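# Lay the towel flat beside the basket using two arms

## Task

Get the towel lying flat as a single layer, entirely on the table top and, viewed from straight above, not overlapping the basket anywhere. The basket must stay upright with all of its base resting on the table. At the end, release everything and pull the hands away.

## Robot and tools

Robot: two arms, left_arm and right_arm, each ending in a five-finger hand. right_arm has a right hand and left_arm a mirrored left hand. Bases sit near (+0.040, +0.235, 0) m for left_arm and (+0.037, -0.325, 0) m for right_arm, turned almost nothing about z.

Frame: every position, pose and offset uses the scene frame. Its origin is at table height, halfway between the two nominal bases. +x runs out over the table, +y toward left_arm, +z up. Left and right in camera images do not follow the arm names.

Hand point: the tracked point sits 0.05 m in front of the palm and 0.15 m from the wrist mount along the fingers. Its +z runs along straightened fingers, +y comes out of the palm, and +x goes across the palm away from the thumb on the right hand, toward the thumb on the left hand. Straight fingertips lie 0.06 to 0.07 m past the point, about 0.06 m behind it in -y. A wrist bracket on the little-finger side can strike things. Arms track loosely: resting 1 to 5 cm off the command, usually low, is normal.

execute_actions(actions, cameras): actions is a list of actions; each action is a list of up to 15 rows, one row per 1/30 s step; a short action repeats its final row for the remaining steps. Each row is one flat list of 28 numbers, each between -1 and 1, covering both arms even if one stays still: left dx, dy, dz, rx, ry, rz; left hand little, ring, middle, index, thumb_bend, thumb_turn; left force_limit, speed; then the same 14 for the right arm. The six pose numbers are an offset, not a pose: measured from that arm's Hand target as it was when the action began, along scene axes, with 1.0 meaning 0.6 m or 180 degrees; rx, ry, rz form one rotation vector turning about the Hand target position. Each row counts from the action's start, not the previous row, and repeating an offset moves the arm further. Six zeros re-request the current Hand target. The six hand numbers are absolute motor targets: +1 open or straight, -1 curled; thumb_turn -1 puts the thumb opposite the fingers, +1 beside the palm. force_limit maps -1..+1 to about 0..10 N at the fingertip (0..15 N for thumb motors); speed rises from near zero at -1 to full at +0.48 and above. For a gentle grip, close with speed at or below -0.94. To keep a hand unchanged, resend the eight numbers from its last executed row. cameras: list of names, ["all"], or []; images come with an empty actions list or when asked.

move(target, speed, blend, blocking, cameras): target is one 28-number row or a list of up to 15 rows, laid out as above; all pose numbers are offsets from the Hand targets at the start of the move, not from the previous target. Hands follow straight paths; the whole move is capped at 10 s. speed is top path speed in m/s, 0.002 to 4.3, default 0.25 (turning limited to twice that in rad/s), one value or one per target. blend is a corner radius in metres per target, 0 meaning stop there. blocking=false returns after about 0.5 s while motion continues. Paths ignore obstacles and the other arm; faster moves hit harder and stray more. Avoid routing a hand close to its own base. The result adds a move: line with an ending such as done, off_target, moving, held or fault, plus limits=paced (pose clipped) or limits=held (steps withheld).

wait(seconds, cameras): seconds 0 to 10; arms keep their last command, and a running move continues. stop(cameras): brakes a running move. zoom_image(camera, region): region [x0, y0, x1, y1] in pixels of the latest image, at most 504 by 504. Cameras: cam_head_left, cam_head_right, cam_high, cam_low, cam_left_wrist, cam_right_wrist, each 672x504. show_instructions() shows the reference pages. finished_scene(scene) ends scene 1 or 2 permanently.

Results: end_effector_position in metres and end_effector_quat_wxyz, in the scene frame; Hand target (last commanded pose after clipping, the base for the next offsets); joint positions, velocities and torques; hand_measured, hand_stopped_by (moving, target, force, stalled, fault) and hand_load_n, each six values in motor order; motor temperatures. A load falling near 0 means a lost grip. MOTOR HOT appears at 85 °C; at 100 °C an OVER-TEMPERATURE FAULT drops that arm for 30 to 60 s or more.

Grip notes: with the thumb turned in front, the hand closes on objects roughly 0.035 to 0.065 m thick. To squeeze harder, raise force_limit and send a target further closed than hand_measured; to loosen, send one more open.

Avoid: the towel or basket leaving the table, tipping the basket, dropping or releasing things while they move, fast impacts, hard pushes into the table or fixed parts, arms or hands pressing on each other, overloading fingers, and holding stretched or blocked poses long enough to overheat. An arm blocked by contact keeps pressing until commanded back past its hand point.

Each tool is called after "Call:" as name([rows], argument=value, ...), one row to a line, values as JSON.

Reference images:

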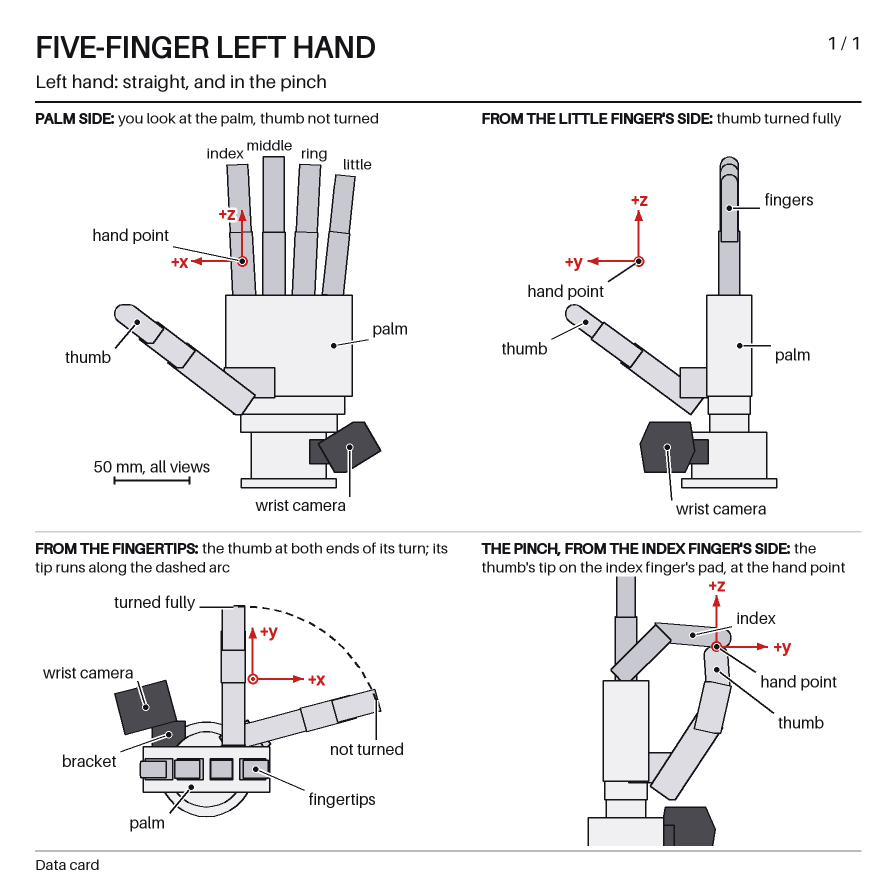

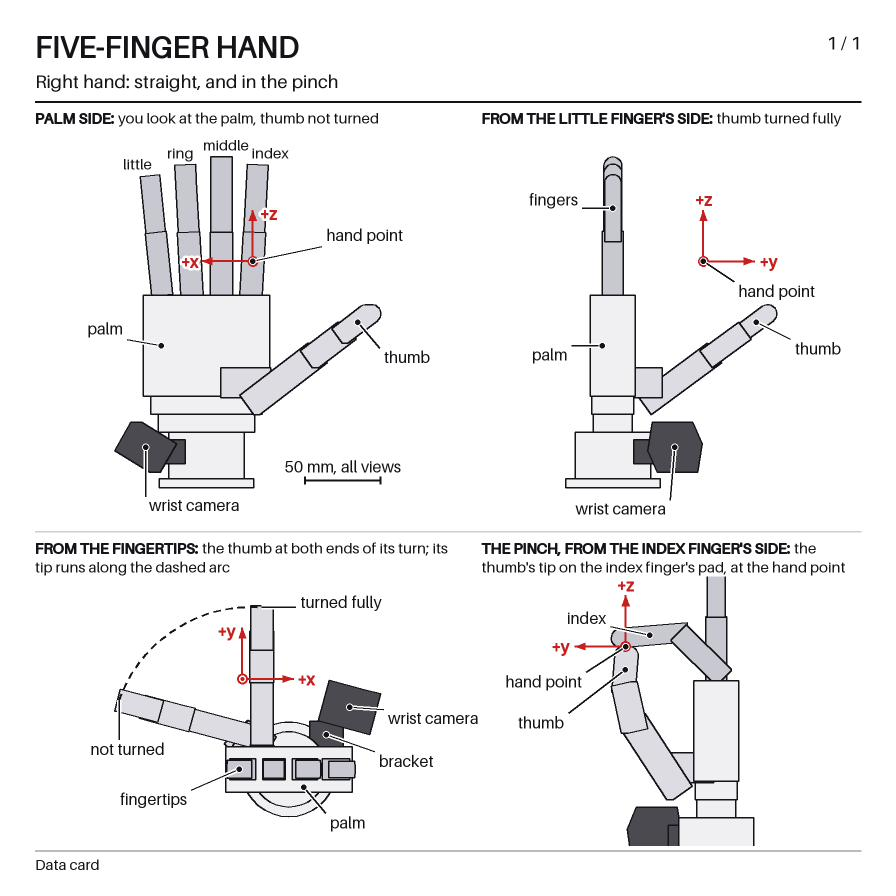

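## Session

Call:
execute_actions(actions=[])

Scene clock: 0.00 s.
left_arm: end_effector_position=(+0.7471, +0.3766, +0.1647) hand_measured=(+1.000, +1.000, +1.000, +1.000, +1.000, +1.000) hand_load_n=(+0.0, +0.5, +0.0, +0.0, +0.0, +0.0) hand_stopped_by=(target, target, target, target, target, target) hand_force_limit=0.00 hand_speed=-0.80 end_effector_quat_wxyz=(-0.555, +0.807, -0.166, -0.118) | right_arm: end_effector_position=(+0.5573, -0.4777, +0.1344) hand_measured=(+1.000, +1.000, +1.000, +1.000, +1.000, +1.000) hand_load_n=(+0.0, +0.0, +0.0, +0.0, +0.0, +0.0) hand_stopped_by=(target, target, target, target, target, target) hand_force_limit=0.00 hand_speed=-0.80 end_effector_quat_wxyz=(-0.031, +0.787, -0.608, +0.100)
Joint positions: left_arm=[-0.026 2.31 2.326 -1.659 -1.205 -1.236] | right_arm=[-0.279 1.812 1.624 -1.175 0.018 -0.528]
Joint velocities: within noise
Joint torques (N m): no reading
Motor temperatures (°C): left_arm=[25 25 28 24 23 23] | right_arm=[22 27 29 21 24 24]
Heat: left arm: hottest elbow 28 °C; right arm: hottest elbow 29 °C.
Hand target: left_arm +0.7511, +0.3764, +0.1627; -0.555, +0.807, -0.165, -0.115 | right_arm +0.5667, -0.4803, +0.1479; -0.037, +0.785, -0.607, +0.116

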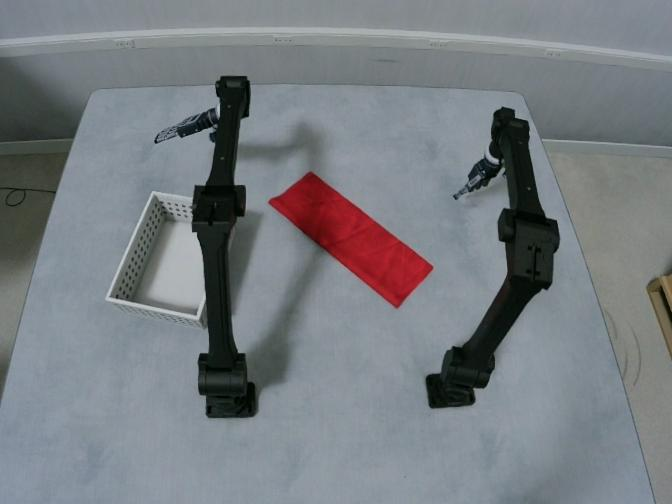

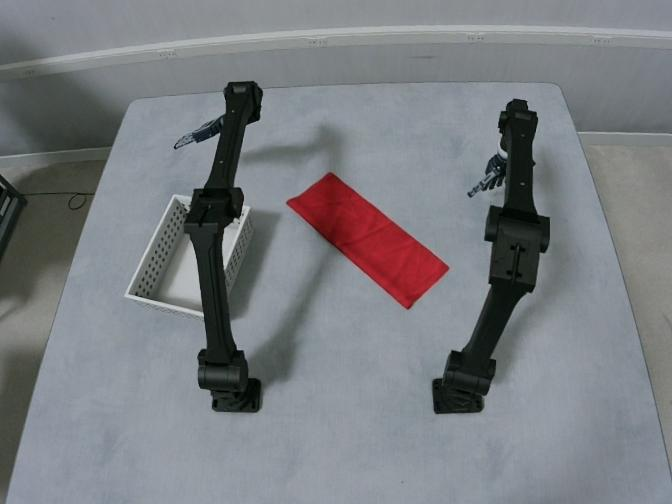

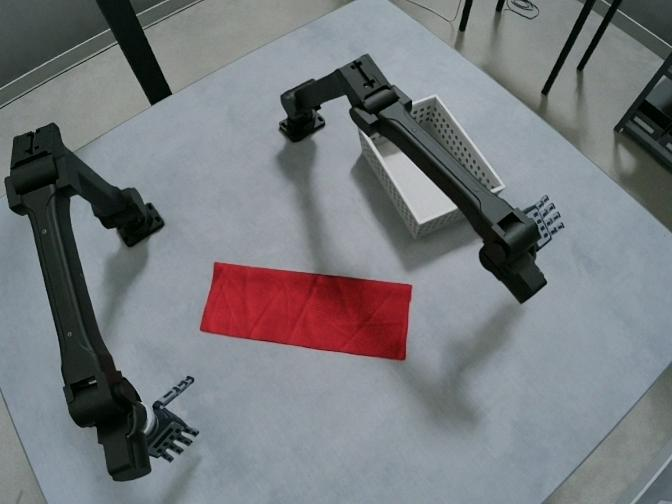

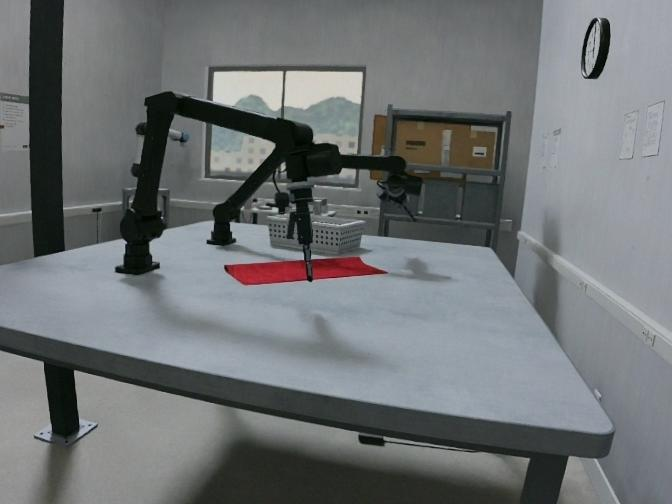

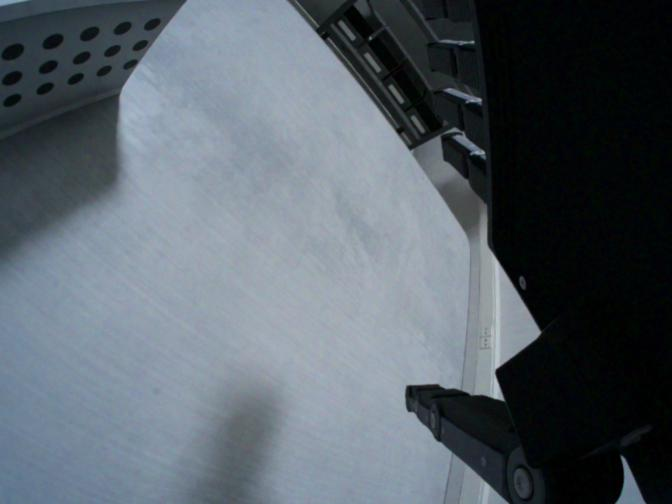

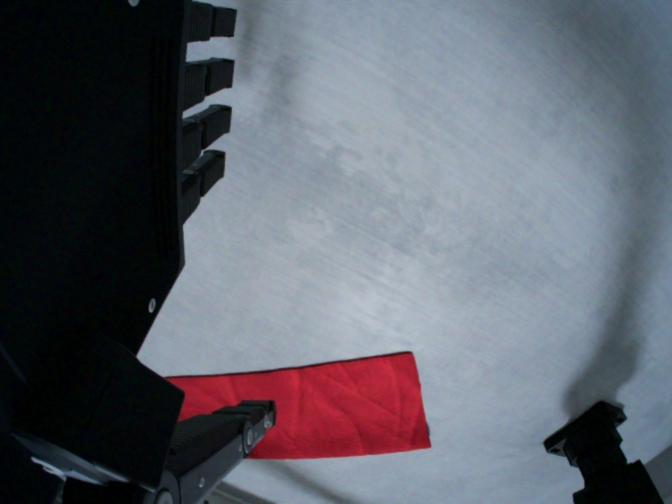

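Call:
zoom_image(camera="cam_high", region=[190, 240, 430, 380])

Call:
zoom_image(camera="cam_head_left", region=[255, 160, 445, 320])

Call:
zoom_image(camera="cam_low", region=[215, 240, 305, 295])

Call:
zoom_image(camera="cam_low", region=[300, 240, 400, 300])

Call:
zoom_image(camera="cam_right_wrist", region=[160, 330, 450, 504])

Scaled by 2.100 from the camera's 672x504 image, which has a finer 960x720 frame.

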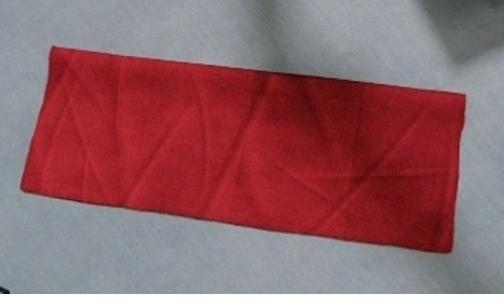

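Scaled by 2.653 from the camera's 672x504 image, which has a finer 960x720 frame.

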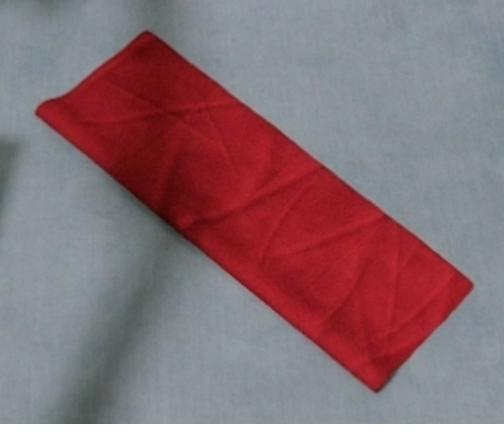

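Scaled by 5.600 from the camera's 672x504 image, which has a finer 960x720 frame.

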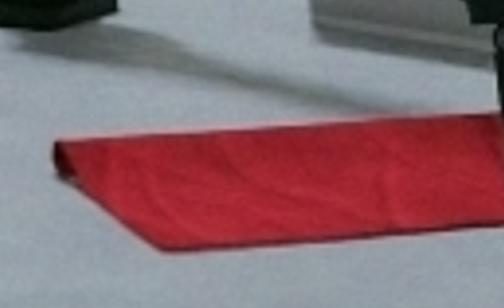

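Scaled by 5.040 from the camera's 672x504 image, which has a finer 960x720 frame.

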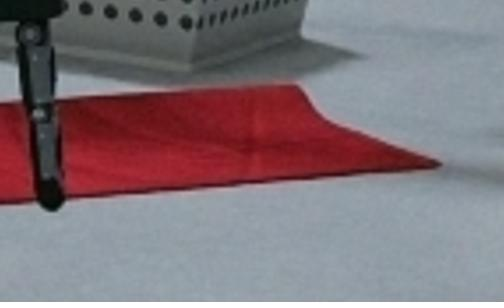

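Scaled by 1.738 from the camera's 672x504 image, which has a finer 960x720 frame.

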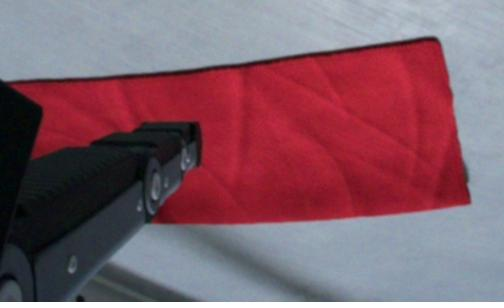

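Call:
zoom_image(camera="cam_low", region=[218, 255, 258, 290])

Call:
zoom_image(camera="cam_low", region=[345, 250, 395, 285])

Call:
zoom_image(camera="cam_head_left", region=[260, 165, 330, 225])

Call:
zoom_image(camera="cam_head_left", region=[370, 240, 440, 315])

Call:
zoom_image(camera="cam_high", region=[380, 270, 420, 370])

Call:
zoom_image(camera="cam_high", region=[195, 255, 245, 345])

Scaled by 12.600 from the camera's 672x504 image, which has a finer 960x720 frame.

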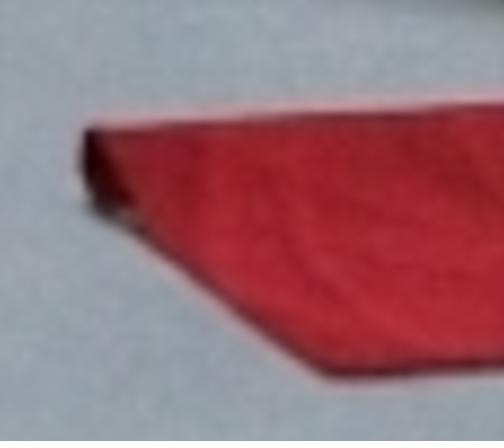

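Scaled by 10.080 from the camera's 672x504 image, which has a finer 960x720 frame.

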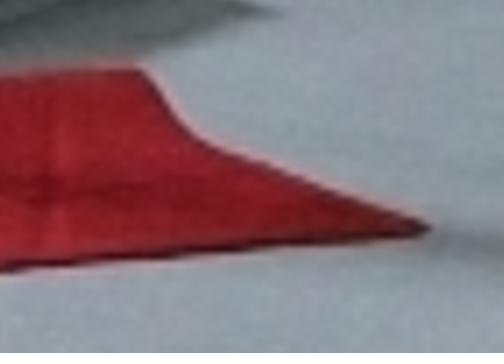

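Scaled by 7.200 from the camera's 672x504 image, which has a finer 960x720 frame.

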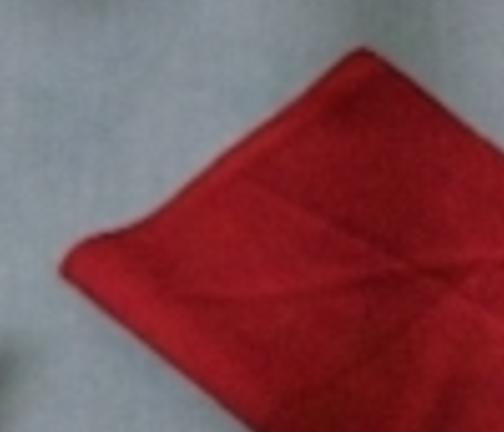

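Scaled by 6.720 from the camera's 672x504 image, which has a finer 960x720 frame.

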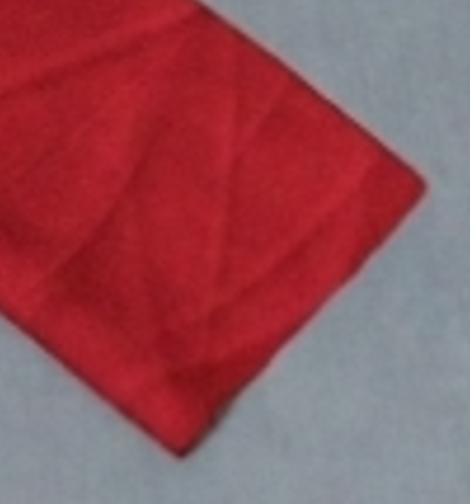

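Scaled by 5.040 from the camera's 672x504 image, which has a finer 960x720 frame.

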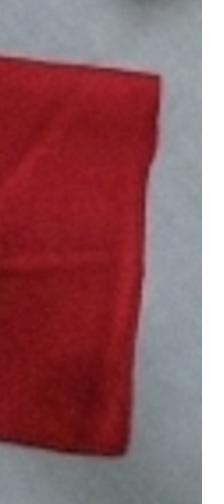

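Scaled by 5.600 from the camera's 672x504 image, which has a finer 960x720 frame.

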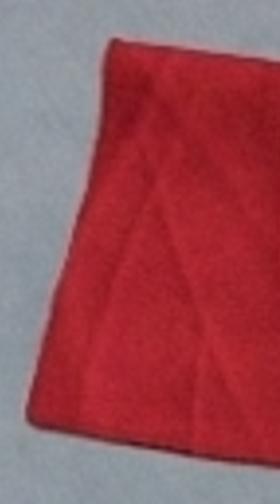

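Call:
move([
  [-0.04,-0.15,0.12,0,0,0,0.5,0.5,0.5,0.5,1,-1,0.3,0,-0.05,0.1,0.1,0,0,0,0.5,0.5,0.5,0.5,1,-1,0.3,0],
  [-0.1635,-0.674,-0.02,-0.1653,0.0348,-0.6817,0.5,0.5,0.5,0.5,1,-1,0.3,0,-0.216,0.419,0.0035,-0.0279,-0.2526,-0.2984,0.5,0.5,0.5,0.5,1,-1,0.3,0],
], speed=0.5, blend=0.05, cameras=["all"])

Scene clock: 23.30 s.
left_arm: end_effector_position=(+0.6365, -0.0289, +0.1379) hand_measured=(+0.500, +0.500, +0.500, +0.500, +1.000, -1.000) hand_load_n=(+0.0, +0.0, +0.0, +0.0, +0.0, +0.0) hand_stopped_by=(target, target, target, target, target, target) hand_force_limit=0.30 hand_speed=0.00 end_effector_quat_wxyz=(+0.163, -0.338, +0.825, -0.422) | right_arm: end_effector_position=(+0.4296, -0.2361, +0.1416) hand_measured=(+0.500, +0.500, +0.500, +0.500, +1.000, -1.000) hand_load_n=(+0.0, +0.0, +0.0, +0.0, +0.0, +0.0) hand_stopped_by=(target, target, target, target, target, target) hand_force_limit=0.30 hand_speed=0.00 end_effector_quat_wxyz=(+0.165, -0.336, +0.822, -0.429)
Joint positions: left_arm=[-0.282 1.727 1.336 -0.314 0.425 0.317] | right_arm=[0.498 1.194 0.834 -0.874 0.913 1.133]
Joint torques (N m): left_arm=[2.2 -14.15 14.02 0.83 0.32 0.08] | right_arm=[0.38 -4.25 8.62 0.5 0.7 0.14]
Heat: left arm: hottest elbow 29 °C; right arm: hottest elbow 32 °C.
Hand target: left_arm +0.6532, -0.0278, +0.1506; +0.173, -0.333, +0.822, -0.428 | right_arm +0.4371, -0.2288, +0.1501; +0.173, -0.332, +0.822, -0.428
Off the commanded pose: left_arm 0.021 m, 1 deg | right_arm 0.013 m, 1 deg.
move: off_target (left_arm, right_arm)

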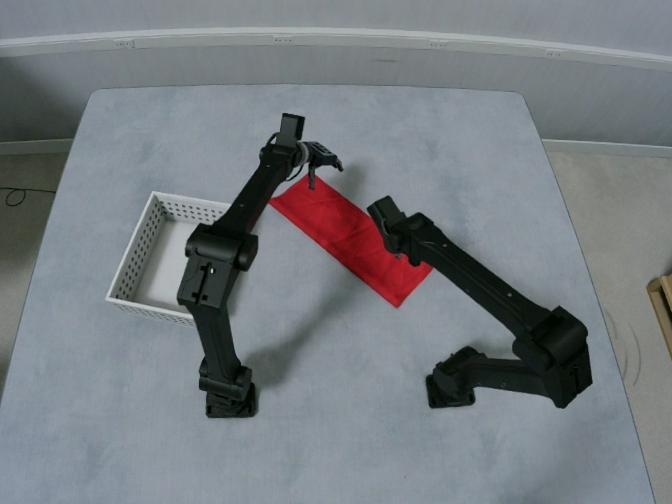

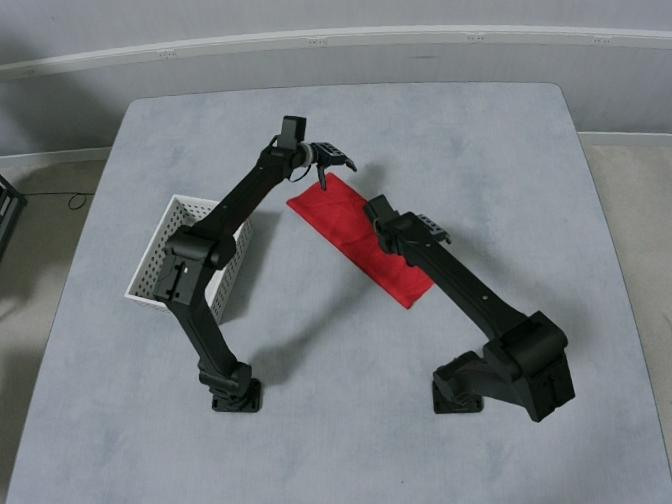

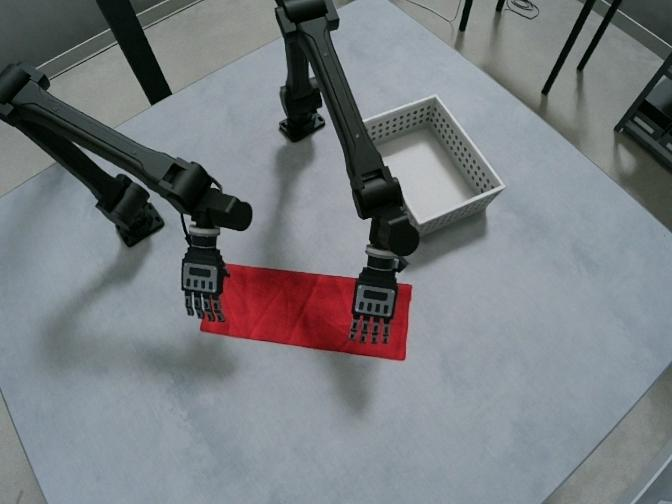

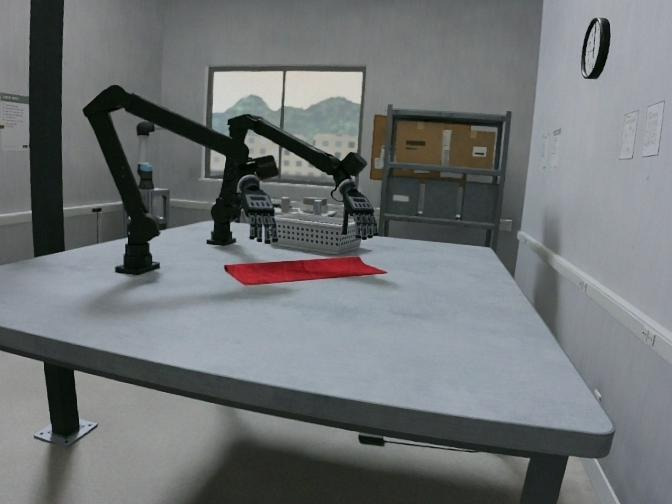

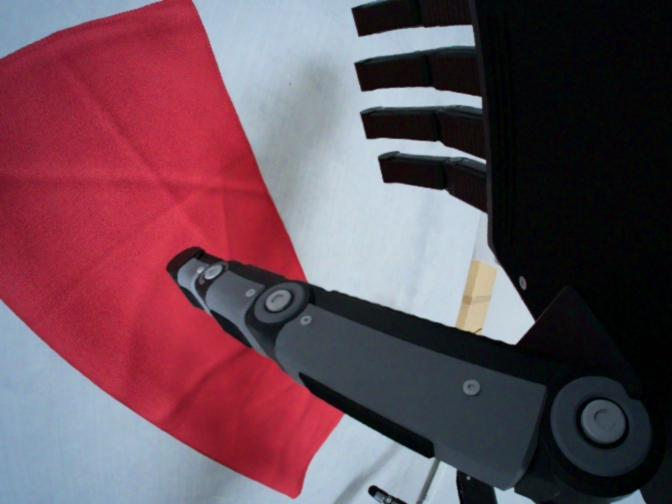

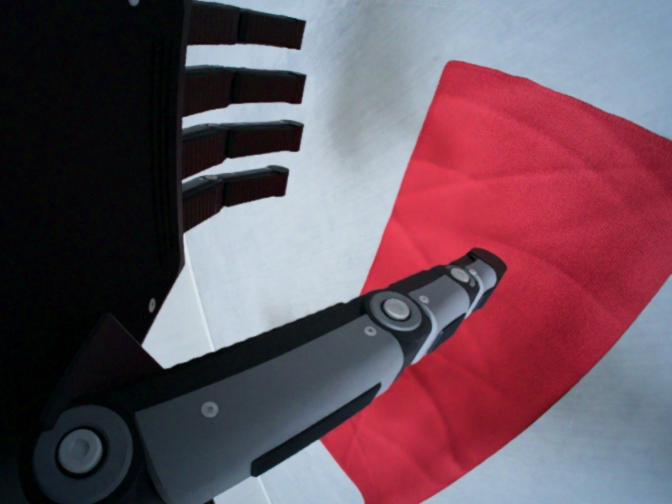

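Call:
move(target=[-0.031,0.021,-0.18,0,0,0,0.5,0.5,0.5,0.5,1,-1,0.3,0,-0.024,0.0205,-0.18,0,0,0,0.5,0.5,0.5,0.5,1,-1,0.3,0], speed=0.12, cameras=["cam_left_wrist","cam_right_wrist","cam_low","cam_high"])

Scene clock: 26.90 s.
left_arm: end_effector_position=(+0.6319, -0.0228, +0.0560) hand_measured=(+0.500, +0.500, +0.500, +0.500, +1.000, -1.000) hand_load_n=(+0.0, +0.0, +0.0, +0.0, +0.0, +0.0) hand_stopped_by=(target, target, target, target, target, target) hand_force_limit=0.30 hand_speed=0.00 end_effector_quat_wxyz=(+0.174, -0.330, +0.821, -0.432) | right_arm: end_effector_position=(+0.4194, -0.2216, +0.0422) hand_measured=(+0.500, +0.500, +0.500, +0.500, +1.000, -1.000) hand_load_n=(+0.0, +0.0, +0.0, +0.0, +0.0, +0.0) hand_stopped_by=(target, target, target, target, target, target) hand_force_limit=0.30 hand_speed=0.00 end_effector_quat_wxyz=(+0.166, -0.336, +0.822, -0.429)
Joint positions: left_arm=[-0.273 1.808 1.192 -0.059 0.435 0.327] | right_arm=[0.553 1.36 0.681 -0.622 0.93 1.22]
Joint torques (N m): left_arm=[2.67 -14.45 8.44 1.98 0.28 0.07] | right_arm=[0.32 -5.01 5.75 1.26 0.73 0.11]
Heat: left arm: hottest elbow 30 °C; right arm: hottest elbow 32 °C.
Hand target: left_arm +0.6344, -0.0154, +0.0425; +0.173, -0.333, +0.822, -0.428 | right_arm +0.4227, -0.2166, +0.0421; +0.173, -0.332, +0.822, -0.428
Off the commanded pose: left_arm 0.016 m, 1 deg | right_arm 0.006 m, 1 deg.
move: off_target (left_arm)
Images, in order (width x height): cam_high 672x504, cam_low 672x504, cam_left_wrist 672x504, cam_right_wrist 672x504.

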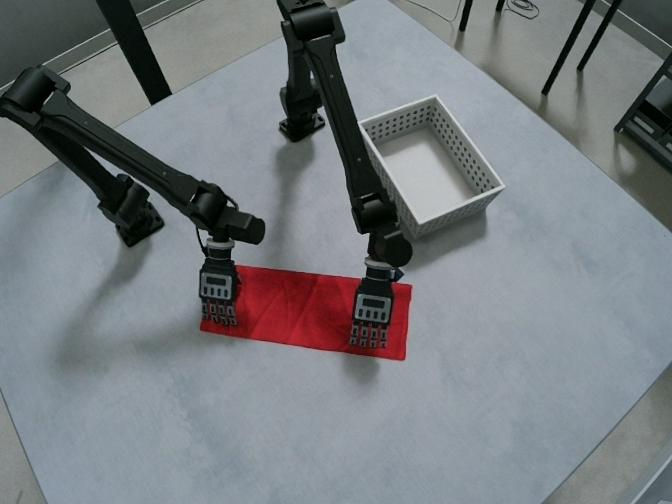

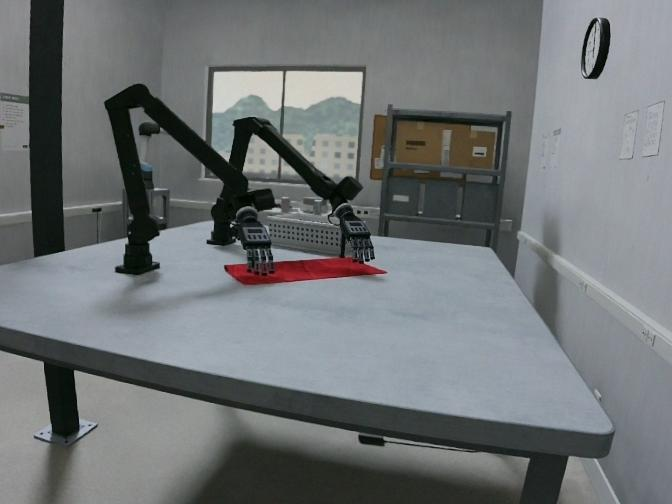

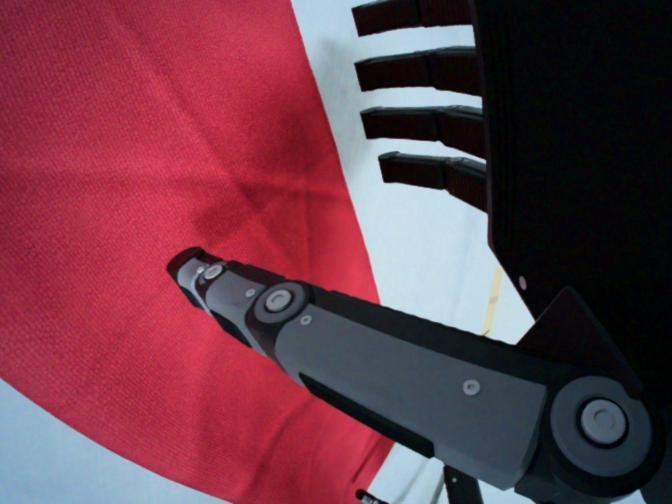

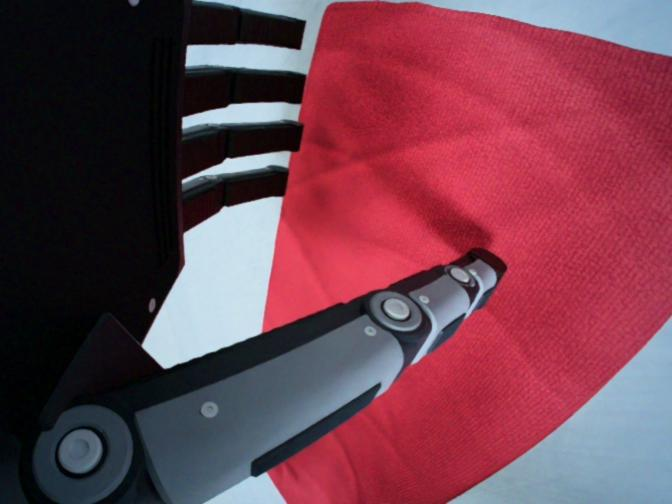

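Call:
move([
  [-0.013,0.013,-0.02,0,0,0,0.5,0.5,0.5,0.5,1,-1,0.3,0,-0.004,0.004,0,0,0,0,0.5,0.5,0.5,0.5,1,-1,0.3,0],
  [-0.013,0.013,-0.0625,0,0,0,0.5,0.5,0.5,0.5,1,-1,0.3,0,-0.004,0.004,-0.0625,0,0,0,0.5,0.5,0.5,0.5,1,-1,0.3,0],
], speed=[0.1,0.06], blend=0.005, cameras=["cam_left_wrist","cam_right_wrist","cam_low","cam_high"])

Scene clock: 30.60 s.
left_arm: end_effector_position=(+0.6284, -0.0152, +0.0264) hand_measured=(+0.500, +0.500, +0.500, +0.500, +1.000, -1.000) hand_load_n=(+0.0, +0.0, +0.0, +0.0, +0.0, -0.5) hand_stopped_by=(target, target, target, target, target, target) hand_force_limit=0.30 hand_speed=0.00 end_effector_quat_wxyz=(+0.180, -0.327, +0.819, -0.436) | right_arm: end_effector_position=(+0.4282, -0.2155, +0.0286) hand_measured=(+0.500, +0.500, +0.500, +0.500, +1.000, -1.000) hand_load_n=(+0.0, +0.0, +0.0, +0.0, +0.5, -8.0) hand_stopped_by=(target, target, target, target, target, target) hand_force_limit=0.30 hand_speed=0.00 end_effector_quat_wxyz=(+0.188, -0.321, +0.821, -0.433)
Joint positions: left_arm=[-0.261 1.842 1.138 0.041 0.444 0.335] | right_arm=[0.563 1.405 0.66 -0.519 0.95 1.236]
Joint torques (N m): left_arm=[2.49 -13.51 7.51 1.68 0.24 0.1] | right_arm=[0.38 -2.55 3.9 1.44 0.1 0.14]
Heat: left arm: hottest elbow 30 °C; right arm: hottest elbow 32 °C.
Hand target: left_arm +0.6268, -0.0075, +0.0051; +0.173, -0.333, +0.822, -0.428 | right_arm +0.4203, -0.2143, +0.0045; +0.173, -0.332, +0.822, -0.428
Off the commanded pose: left_arm 0.023 m, 1 deg | right_arm 0.025 m, 2 deg.
move: off_target (left_arm, right_arm)
Images, in order (width x height): cam_high 672x504, cam_low 672x504, cam_left_wrist 672x504, cam_right_wrist 672x504.

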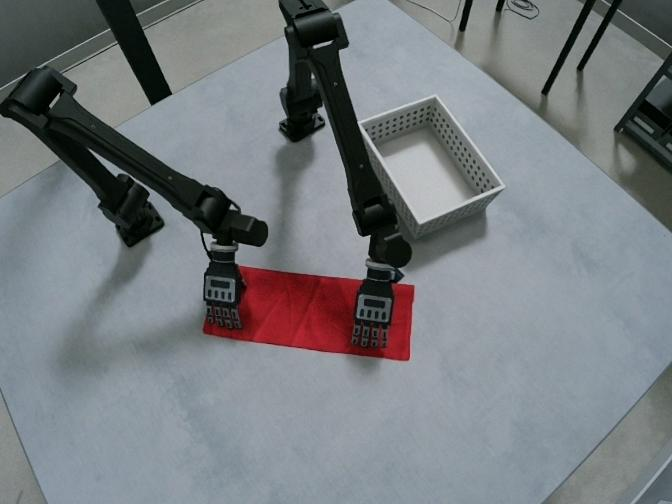

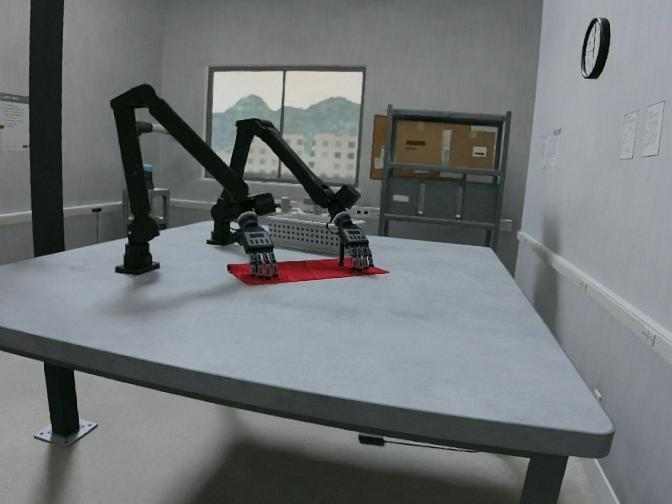

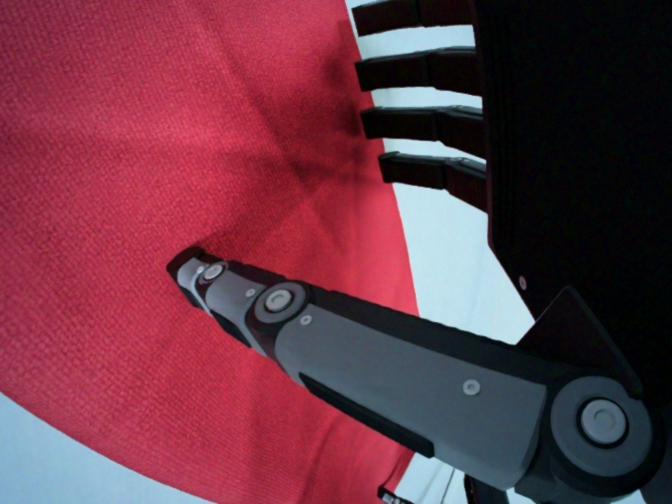

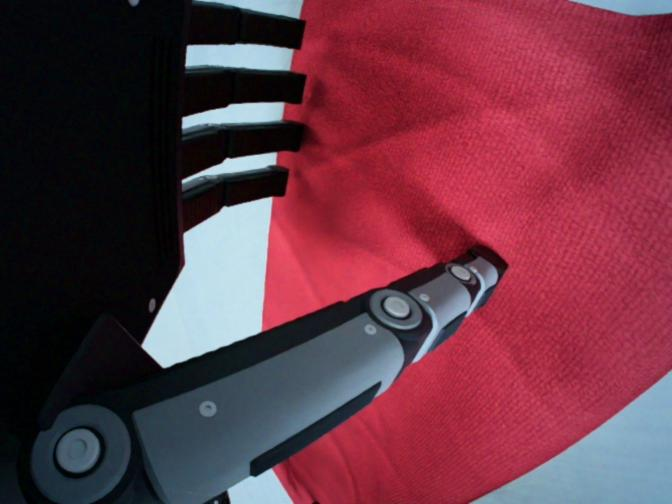

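Call:
execute_actions([
  [[0,0,-0.004,0,0,0,0.2,0.2,0.2,0.2,0.6,-1,0.6,-0.8,0,0,-0.004,0,0,0,0.2,0.2,0.2,0.2,0.6,-1,0.6,-0.8],[0,0,-0.008,0,0,0,0.2,0.2,0.2,0.2,0.6,-1,0.6,-0.8,0,0,-0.008,0,0,0,0.2,0.2,0.2,0.2,0.6,-1,0.6,-0.8]],
], cameras=["cam_left_wrist","cam_right_wrist","cam_low"])

Call:
zoom_image(camera="cam_low", region=[215, 215, 405, 305])

Scene clock: 33.30 s.
left_arm: end_effector_position=(+0.6312, -0.0149, +0.0257) hand_measured=(+0.200, +0.200, +0.200, +0.200, +0.600, -1.000) hand_load_n=(+0.0, +0.0, +0.0, +0.0, +0.0, +0.0) hand_stopped_by=(target, target, target, target, target, target) hand_force_limit=0.60 hand_speed=-0.80 end_effector_quat_wxyz=(+0.184, -0.325, +0.818, -0.439) | right_arm: end_effector_position=(+0.4357, -0.2143, +0.0291) hand_measured=(+0.200, +0.200, +0.202, +0.200, +0.600, -1.000) hand_load_n=(+0.0, +0.0, +3.0, +0.0, +0.5, +0.0) hand_stopped_by=(target, target, target, target, target, target) hand_force_limit=0.60 hand_speed=-0.80 end_effector_quat_wxyz=(+0.201, -0.309, +0.820, -0.438)
Joint positions: left_arm=[-0.26 1.847 1.138 0.056 0.445 0.336] | right_arm=[0.563 1.419 0.659 -0.479 0.969 1.245]
Joint torques (N m): left_arm=[2.02 -13.51 7.12 1.43 0.25 0.11] | right_arm=[0.21 -2.84 3.6 0.66 -0.61 0.03]
Heat: left arm: hottest elbow 30 °C; right arm: hottest elbow 32 °C.
Hand target: left_arm +0.6268, -0.0075, +0.0003; +0.173, -0.333, +0.822, -0.428 | right_arm +0.4203, -0.2142, -0.0003; +0.173, -0.332, +0.822, -0.428
Off the commanded pose: left_arm 0.027 m, 2 deg | right_arm 0.033 m, 4 deg.
Step readings (end_effector_position of left_arm | right_arm):
0: (+0.6284, -0.0152, +0.0264) | (+0.4283, -0.2155, +0.0286)
1: (+0.6284, -0.0152, +0.0264) | (+0.4283, -0.2155, +0.0286)
2: (+0.6285, -0.0152, +0.0265) | (+0.4284, -0.2154, +0.0287)
4: (+0.6291, -0.0153, +0.0263) | (+0.4289, -0.2152, +0.0283)
8: (+0.6304, -0.0149, +0.0261) | (+0.4308, -0.2144, +0.0280)
15: (+0.6308, -0.0148, +0.0257) | (+0.4344, -0.2140, +0.0288)
Images, in order (width x height): cam_low 672x504, cam_left_wrist 672x504, cam_right_wrist 672x504.

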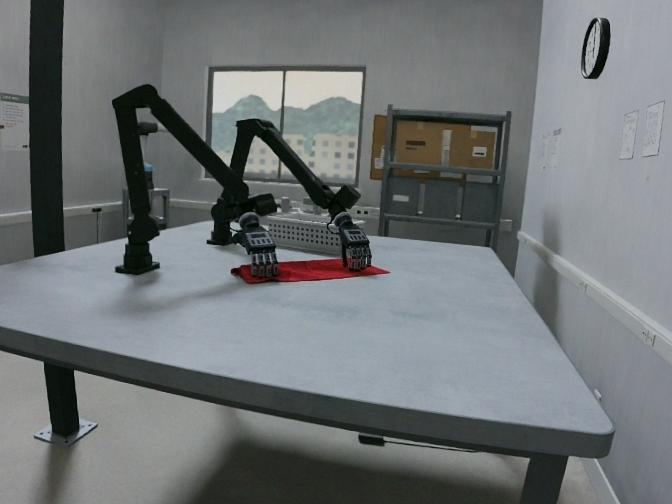

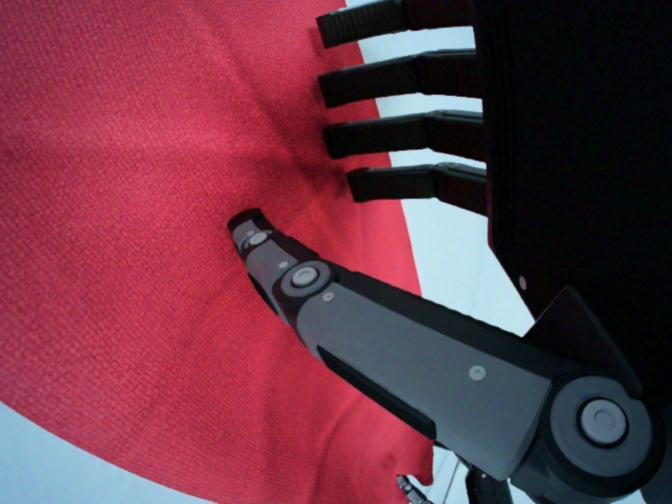

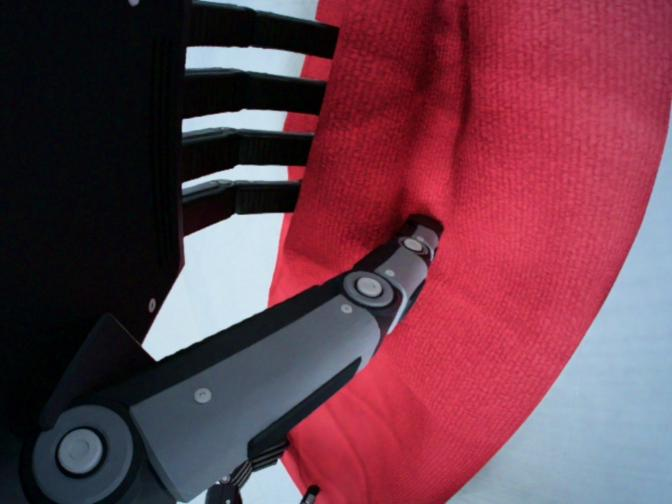

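Scaled by 2.653 from the camera's 672x504 image, which has a finer 960x720 frame.

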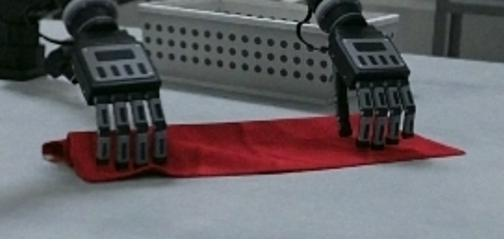

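Call:
execute_actions([
  [[0,0,0.06,0,0,0,0.5,0.5,0.5,0.5,1,-1,0.3,0.2,0,0,0,0,0,0,0.2,0.2,0.2,0.2,0.6,-1,0.6,-0.8]],
  [[0,0,-0.03,0.02,0.019,0,0.5,0.5,0.5,0.5,1,-1,0.3,0.2,0,0,0,0,0,0,0.2,0.2,0.2,0.2,0.6,-1,0.6,-0.8],[0,0,-0.06,0.024,0.023,0,0.5,0.5,0.5,0.5,1,-1,0.3,0.2,0,0,0,0,0,0,0.2,0.2,0.2,0.2,0.6,-1,0.6,-0.8],[0,0,-0.08,0.03,0.029,0,0.5,0.5,0.5,0.5,1,-1,0.3,0.2,0,0,0,0,0,0,0.2,0.2,0.2,0.2,0.6,-1,0.6,-0.8]],
], cameras=["cam_left_wrist","cam_right_wrist"])

Scene clock: 36.33 s.
left_arm: end_effector_position=(+0.6274, -0.0076, +0.0231) hand_measured=(+0.500, +0.500, +0.500, +0.500, +1.000, -1.000) hand_load_n=(+0.0, +0.0, +0.0, +0.0, +0.0, +0.0) hand_stopped_by=(target, target, target, target, target, target) hand_force_limit=0.30 hand_speed=0.20 end_effector_quat_wxyz=(+0.166, -0.339, +0.837, -0.397) | right_arm: end_effector_position=(+0.4358, -0.2142, +0.0291) hand_measured=(+0.200, +0.200, +0.202, +0.200, +0.600, -1.000) hand_load_n=(+0.0, -0.5, +3.0, +0.0, +0.5, +0.0) hand_stopped_by=(target, target, target, target, target, target) hand_force_limit=0.60 hand_speed=-0.80 end_effector_quat_wxyz=(+0.201, -0.309, +0.820, -0.438)
Joint positions: left_arm=[-0.264 1.848 1.192 -0.098 0.403 0.364] | right_arm=[0.563 1.419 0.659 -0.479 0.969 1.246]
Joint torques (N m): left_arm=[1.32 -11.22 10.26 0.42 -0.43 0.15] | right_arm=[0.26 -2.78 3.62 0.66 -0.62 0.02]
Heat: left arm: hottest elbow 30 °C; right arm: hottest elbow 32 °C.
Hand target: left_arm +0.6267, -0.0076, -0.0116; +0.151, -0.343, +0.849, -0.373 | right_arm +0.4203, -0.2142, -0.0002; +0.173, -0.332, +0.822, -0.428
Off the commanded pose: left_arm 0.035 m, 4 deg | right_arm 0.033 m, 4 deg.
Step readings (end_effector_position of left_arm | right_arm):
0: (+0.6312, -0.0149, +0.0257) | (+0.4357, -0.2143, +0.0291)
1: (+0.6312, -0.0149, +0.0257) | (+0.4357, -0.2143, +0.0291)
2: (+0.6308, -0.0148, +0.0254) | (+0.4357, -0.2143, +0.0291)
4: (+0.6277, -0.0141, +0.0248) | (+0.4357, -0.2143, +0.0291)
8: (+0.6223, -0.0127, +0.0263) | (+0.4357, -0.2143, +0.0291)
15: (+0.6199, -0.0120, +0.0286) | (+0.4357, -0.2143, +0.0291)
16: (+0.6195, -0.0119, +0.0283) | (+0.4357, -0.2143, +0.0291)
17: (+0.6183, -0.0106, +0.0267) | (+0.4357, -0.2143, +0.0291)
19: (+0.6168, -0.0071, +0.0232) | (+0.4357, -0.2143, +0.0291)
23: (+0.6232, -0.0063, +0.0228) | (+0.4358, -0.2142, +0.0291)
30: (+0.6273, -0.0075, +0.0228) | (+0.4358, -0.2142, +0.0291)
Images, in order (width x height): cam_left_wrist 672x504, cam_right_wrist 672x504.

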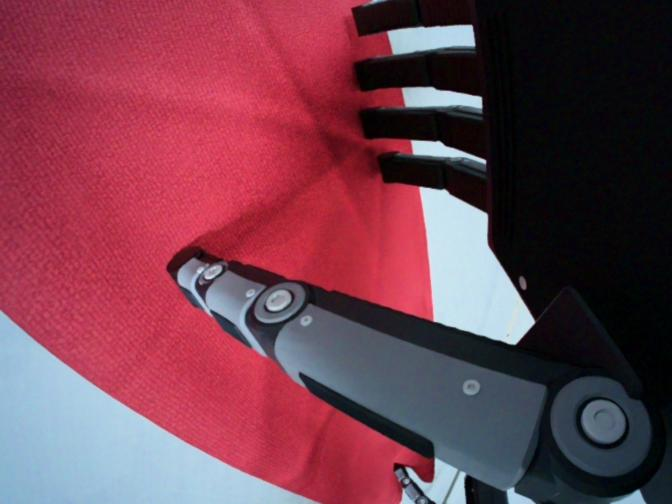

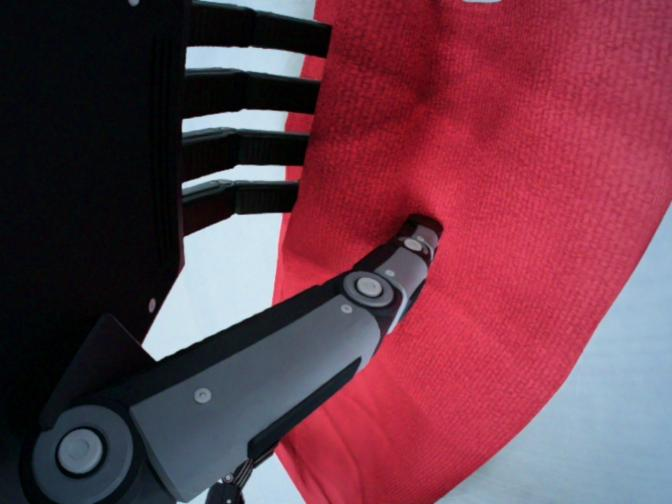

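Call:
execute_actions([
  [[0,0,-0.004,0,0,0,0.15,0.15,0.15,0.15,0.6,-1,0.6,-0.8,0,0,-0.004,0.006,0.006,0,-0.1,-0.1,-0.1,-0.1,0.4,-1,0.6,-0.8],[0,0,-0.01,0,0,0,0.15,0.15,0.15,0.15,0.6,-1,0.6,-0.8,0,0,-0.012,0.012,0.012,0,-0.1,-0.1,-0.1,-0.1,0.4,-1,0.6,-0.8]],
], cameras=["cam_left_wrist","cam_right_wrist","cam_low"])

Call:
zoom_image(camera="cam_low", region=[215, 215, 405, 305])

Scene clock: 38.97 s.
left_arm: end_effector_position=(+0.6330, -0.0115, +0.0247) hand_measured=(+0.150, +0.150, +0.150, +0.150, +0.600, -1.000) hand_load_n=(+0.0, +0.0, +1.5, +0.0, +0.0, +0.0) hand_stopped_by=(target, target, target, target, target, target) hand_force_limit=0.60 hand_speed=-0.80 end_effector_quat_wxyz=(+0.172, -0.335, +0.836, -0.399) | right_arm: end_effector_position=(+0.4401, -0.2141, +0.0261) hand_measured=(-0.100, -0.100, -0.100, -0.100, +0.400, -1.000) hand_load_n=(+0.0, +0.0, +0.0, +0.5, +1.0, +0.0) hand_stopped_by=(target, target, target, target, target, target) hand_force_limit=0.60 hand_speed=-0.80 end_effector_quat_wxyz=(+0.202, -0.302, +0.833, -0.417)
Joint positions: left_arm=[-0.269 1.856 1.205 -0.09 0.399 0.366] | right_arm=[0.536 1.419 0.663 -0.467 0.918 1.246]
Joint torques (N m): left_arm=[1.14 -11.28 8.72 0.49 -0.31 0.15] | right_arm=[0.26 -2.67 3.58 0.35 -0.84 -0.18]
Heat: left arm: hottest elbow 30 °C; right arm: hottest elbow 32 °C.
Hand target: left_arm +0.6266, -0.0076, -0.0178; +0.151, -0.343, +0.849, -0.373 | right_arm +0.4203, -0.2142, -0.0074; +0.164, -0.337, +0.833, -0.407
Off the commanded pose: left_arm 0.043 m, 4 deg | right_arm 0.039 m, 6 deg.
Step readings (end_effector_position of left_arm | right_arm):
0: (+0.6274, -0.0076, +0.0231) | (+0.4358, -0.2142, +0.0291)
1: (+0.6274, -0.0076, +0.0231) | (+0.4358, -0.2142, +0.0291)
2: (+0.6274, -0.0076, +0.0228) | (+0.4357, -0.2139, +0.0288)
4: (+0.6280, -0.0080, +0.0232) | (+0.4358, -0.2140, +0.0280)
8: (+0.6310, -0.0111, +0.0240) | (+0.4391, -0.2178, +0.0279)
15: (+0.6327, -0.0117, +0.0248) | (+0.4406, -0.2156, +0.0271)
Images, in order (width x height): cam_low 672x504, cam_left_wrist 672x504, cam_right_wrist 672x504.

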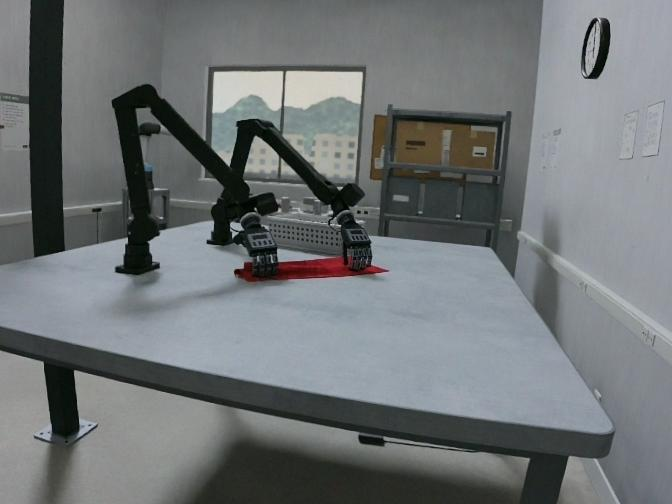

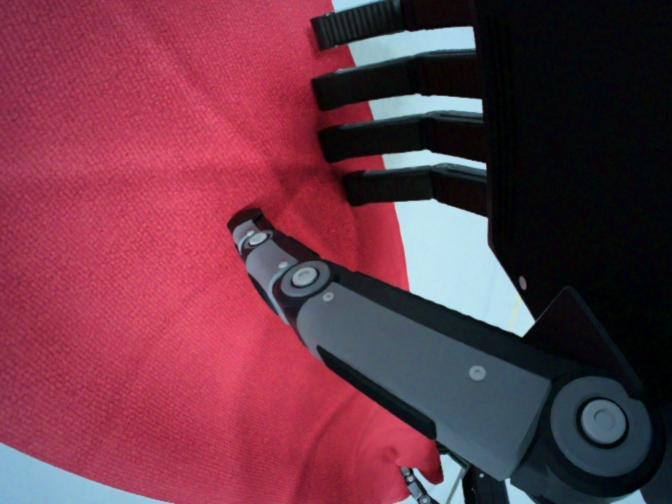

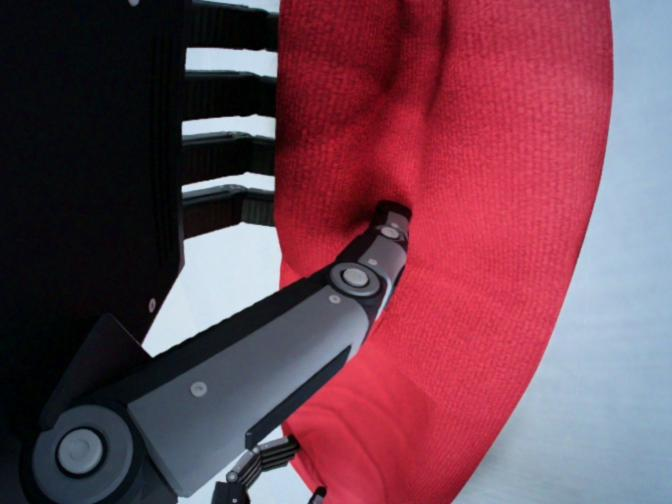

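Scaled by 2.653 from the camera's 672x504 image, which has a finer 960x720 frame.

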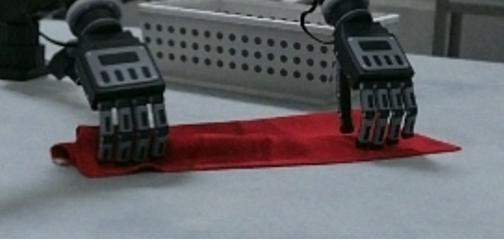

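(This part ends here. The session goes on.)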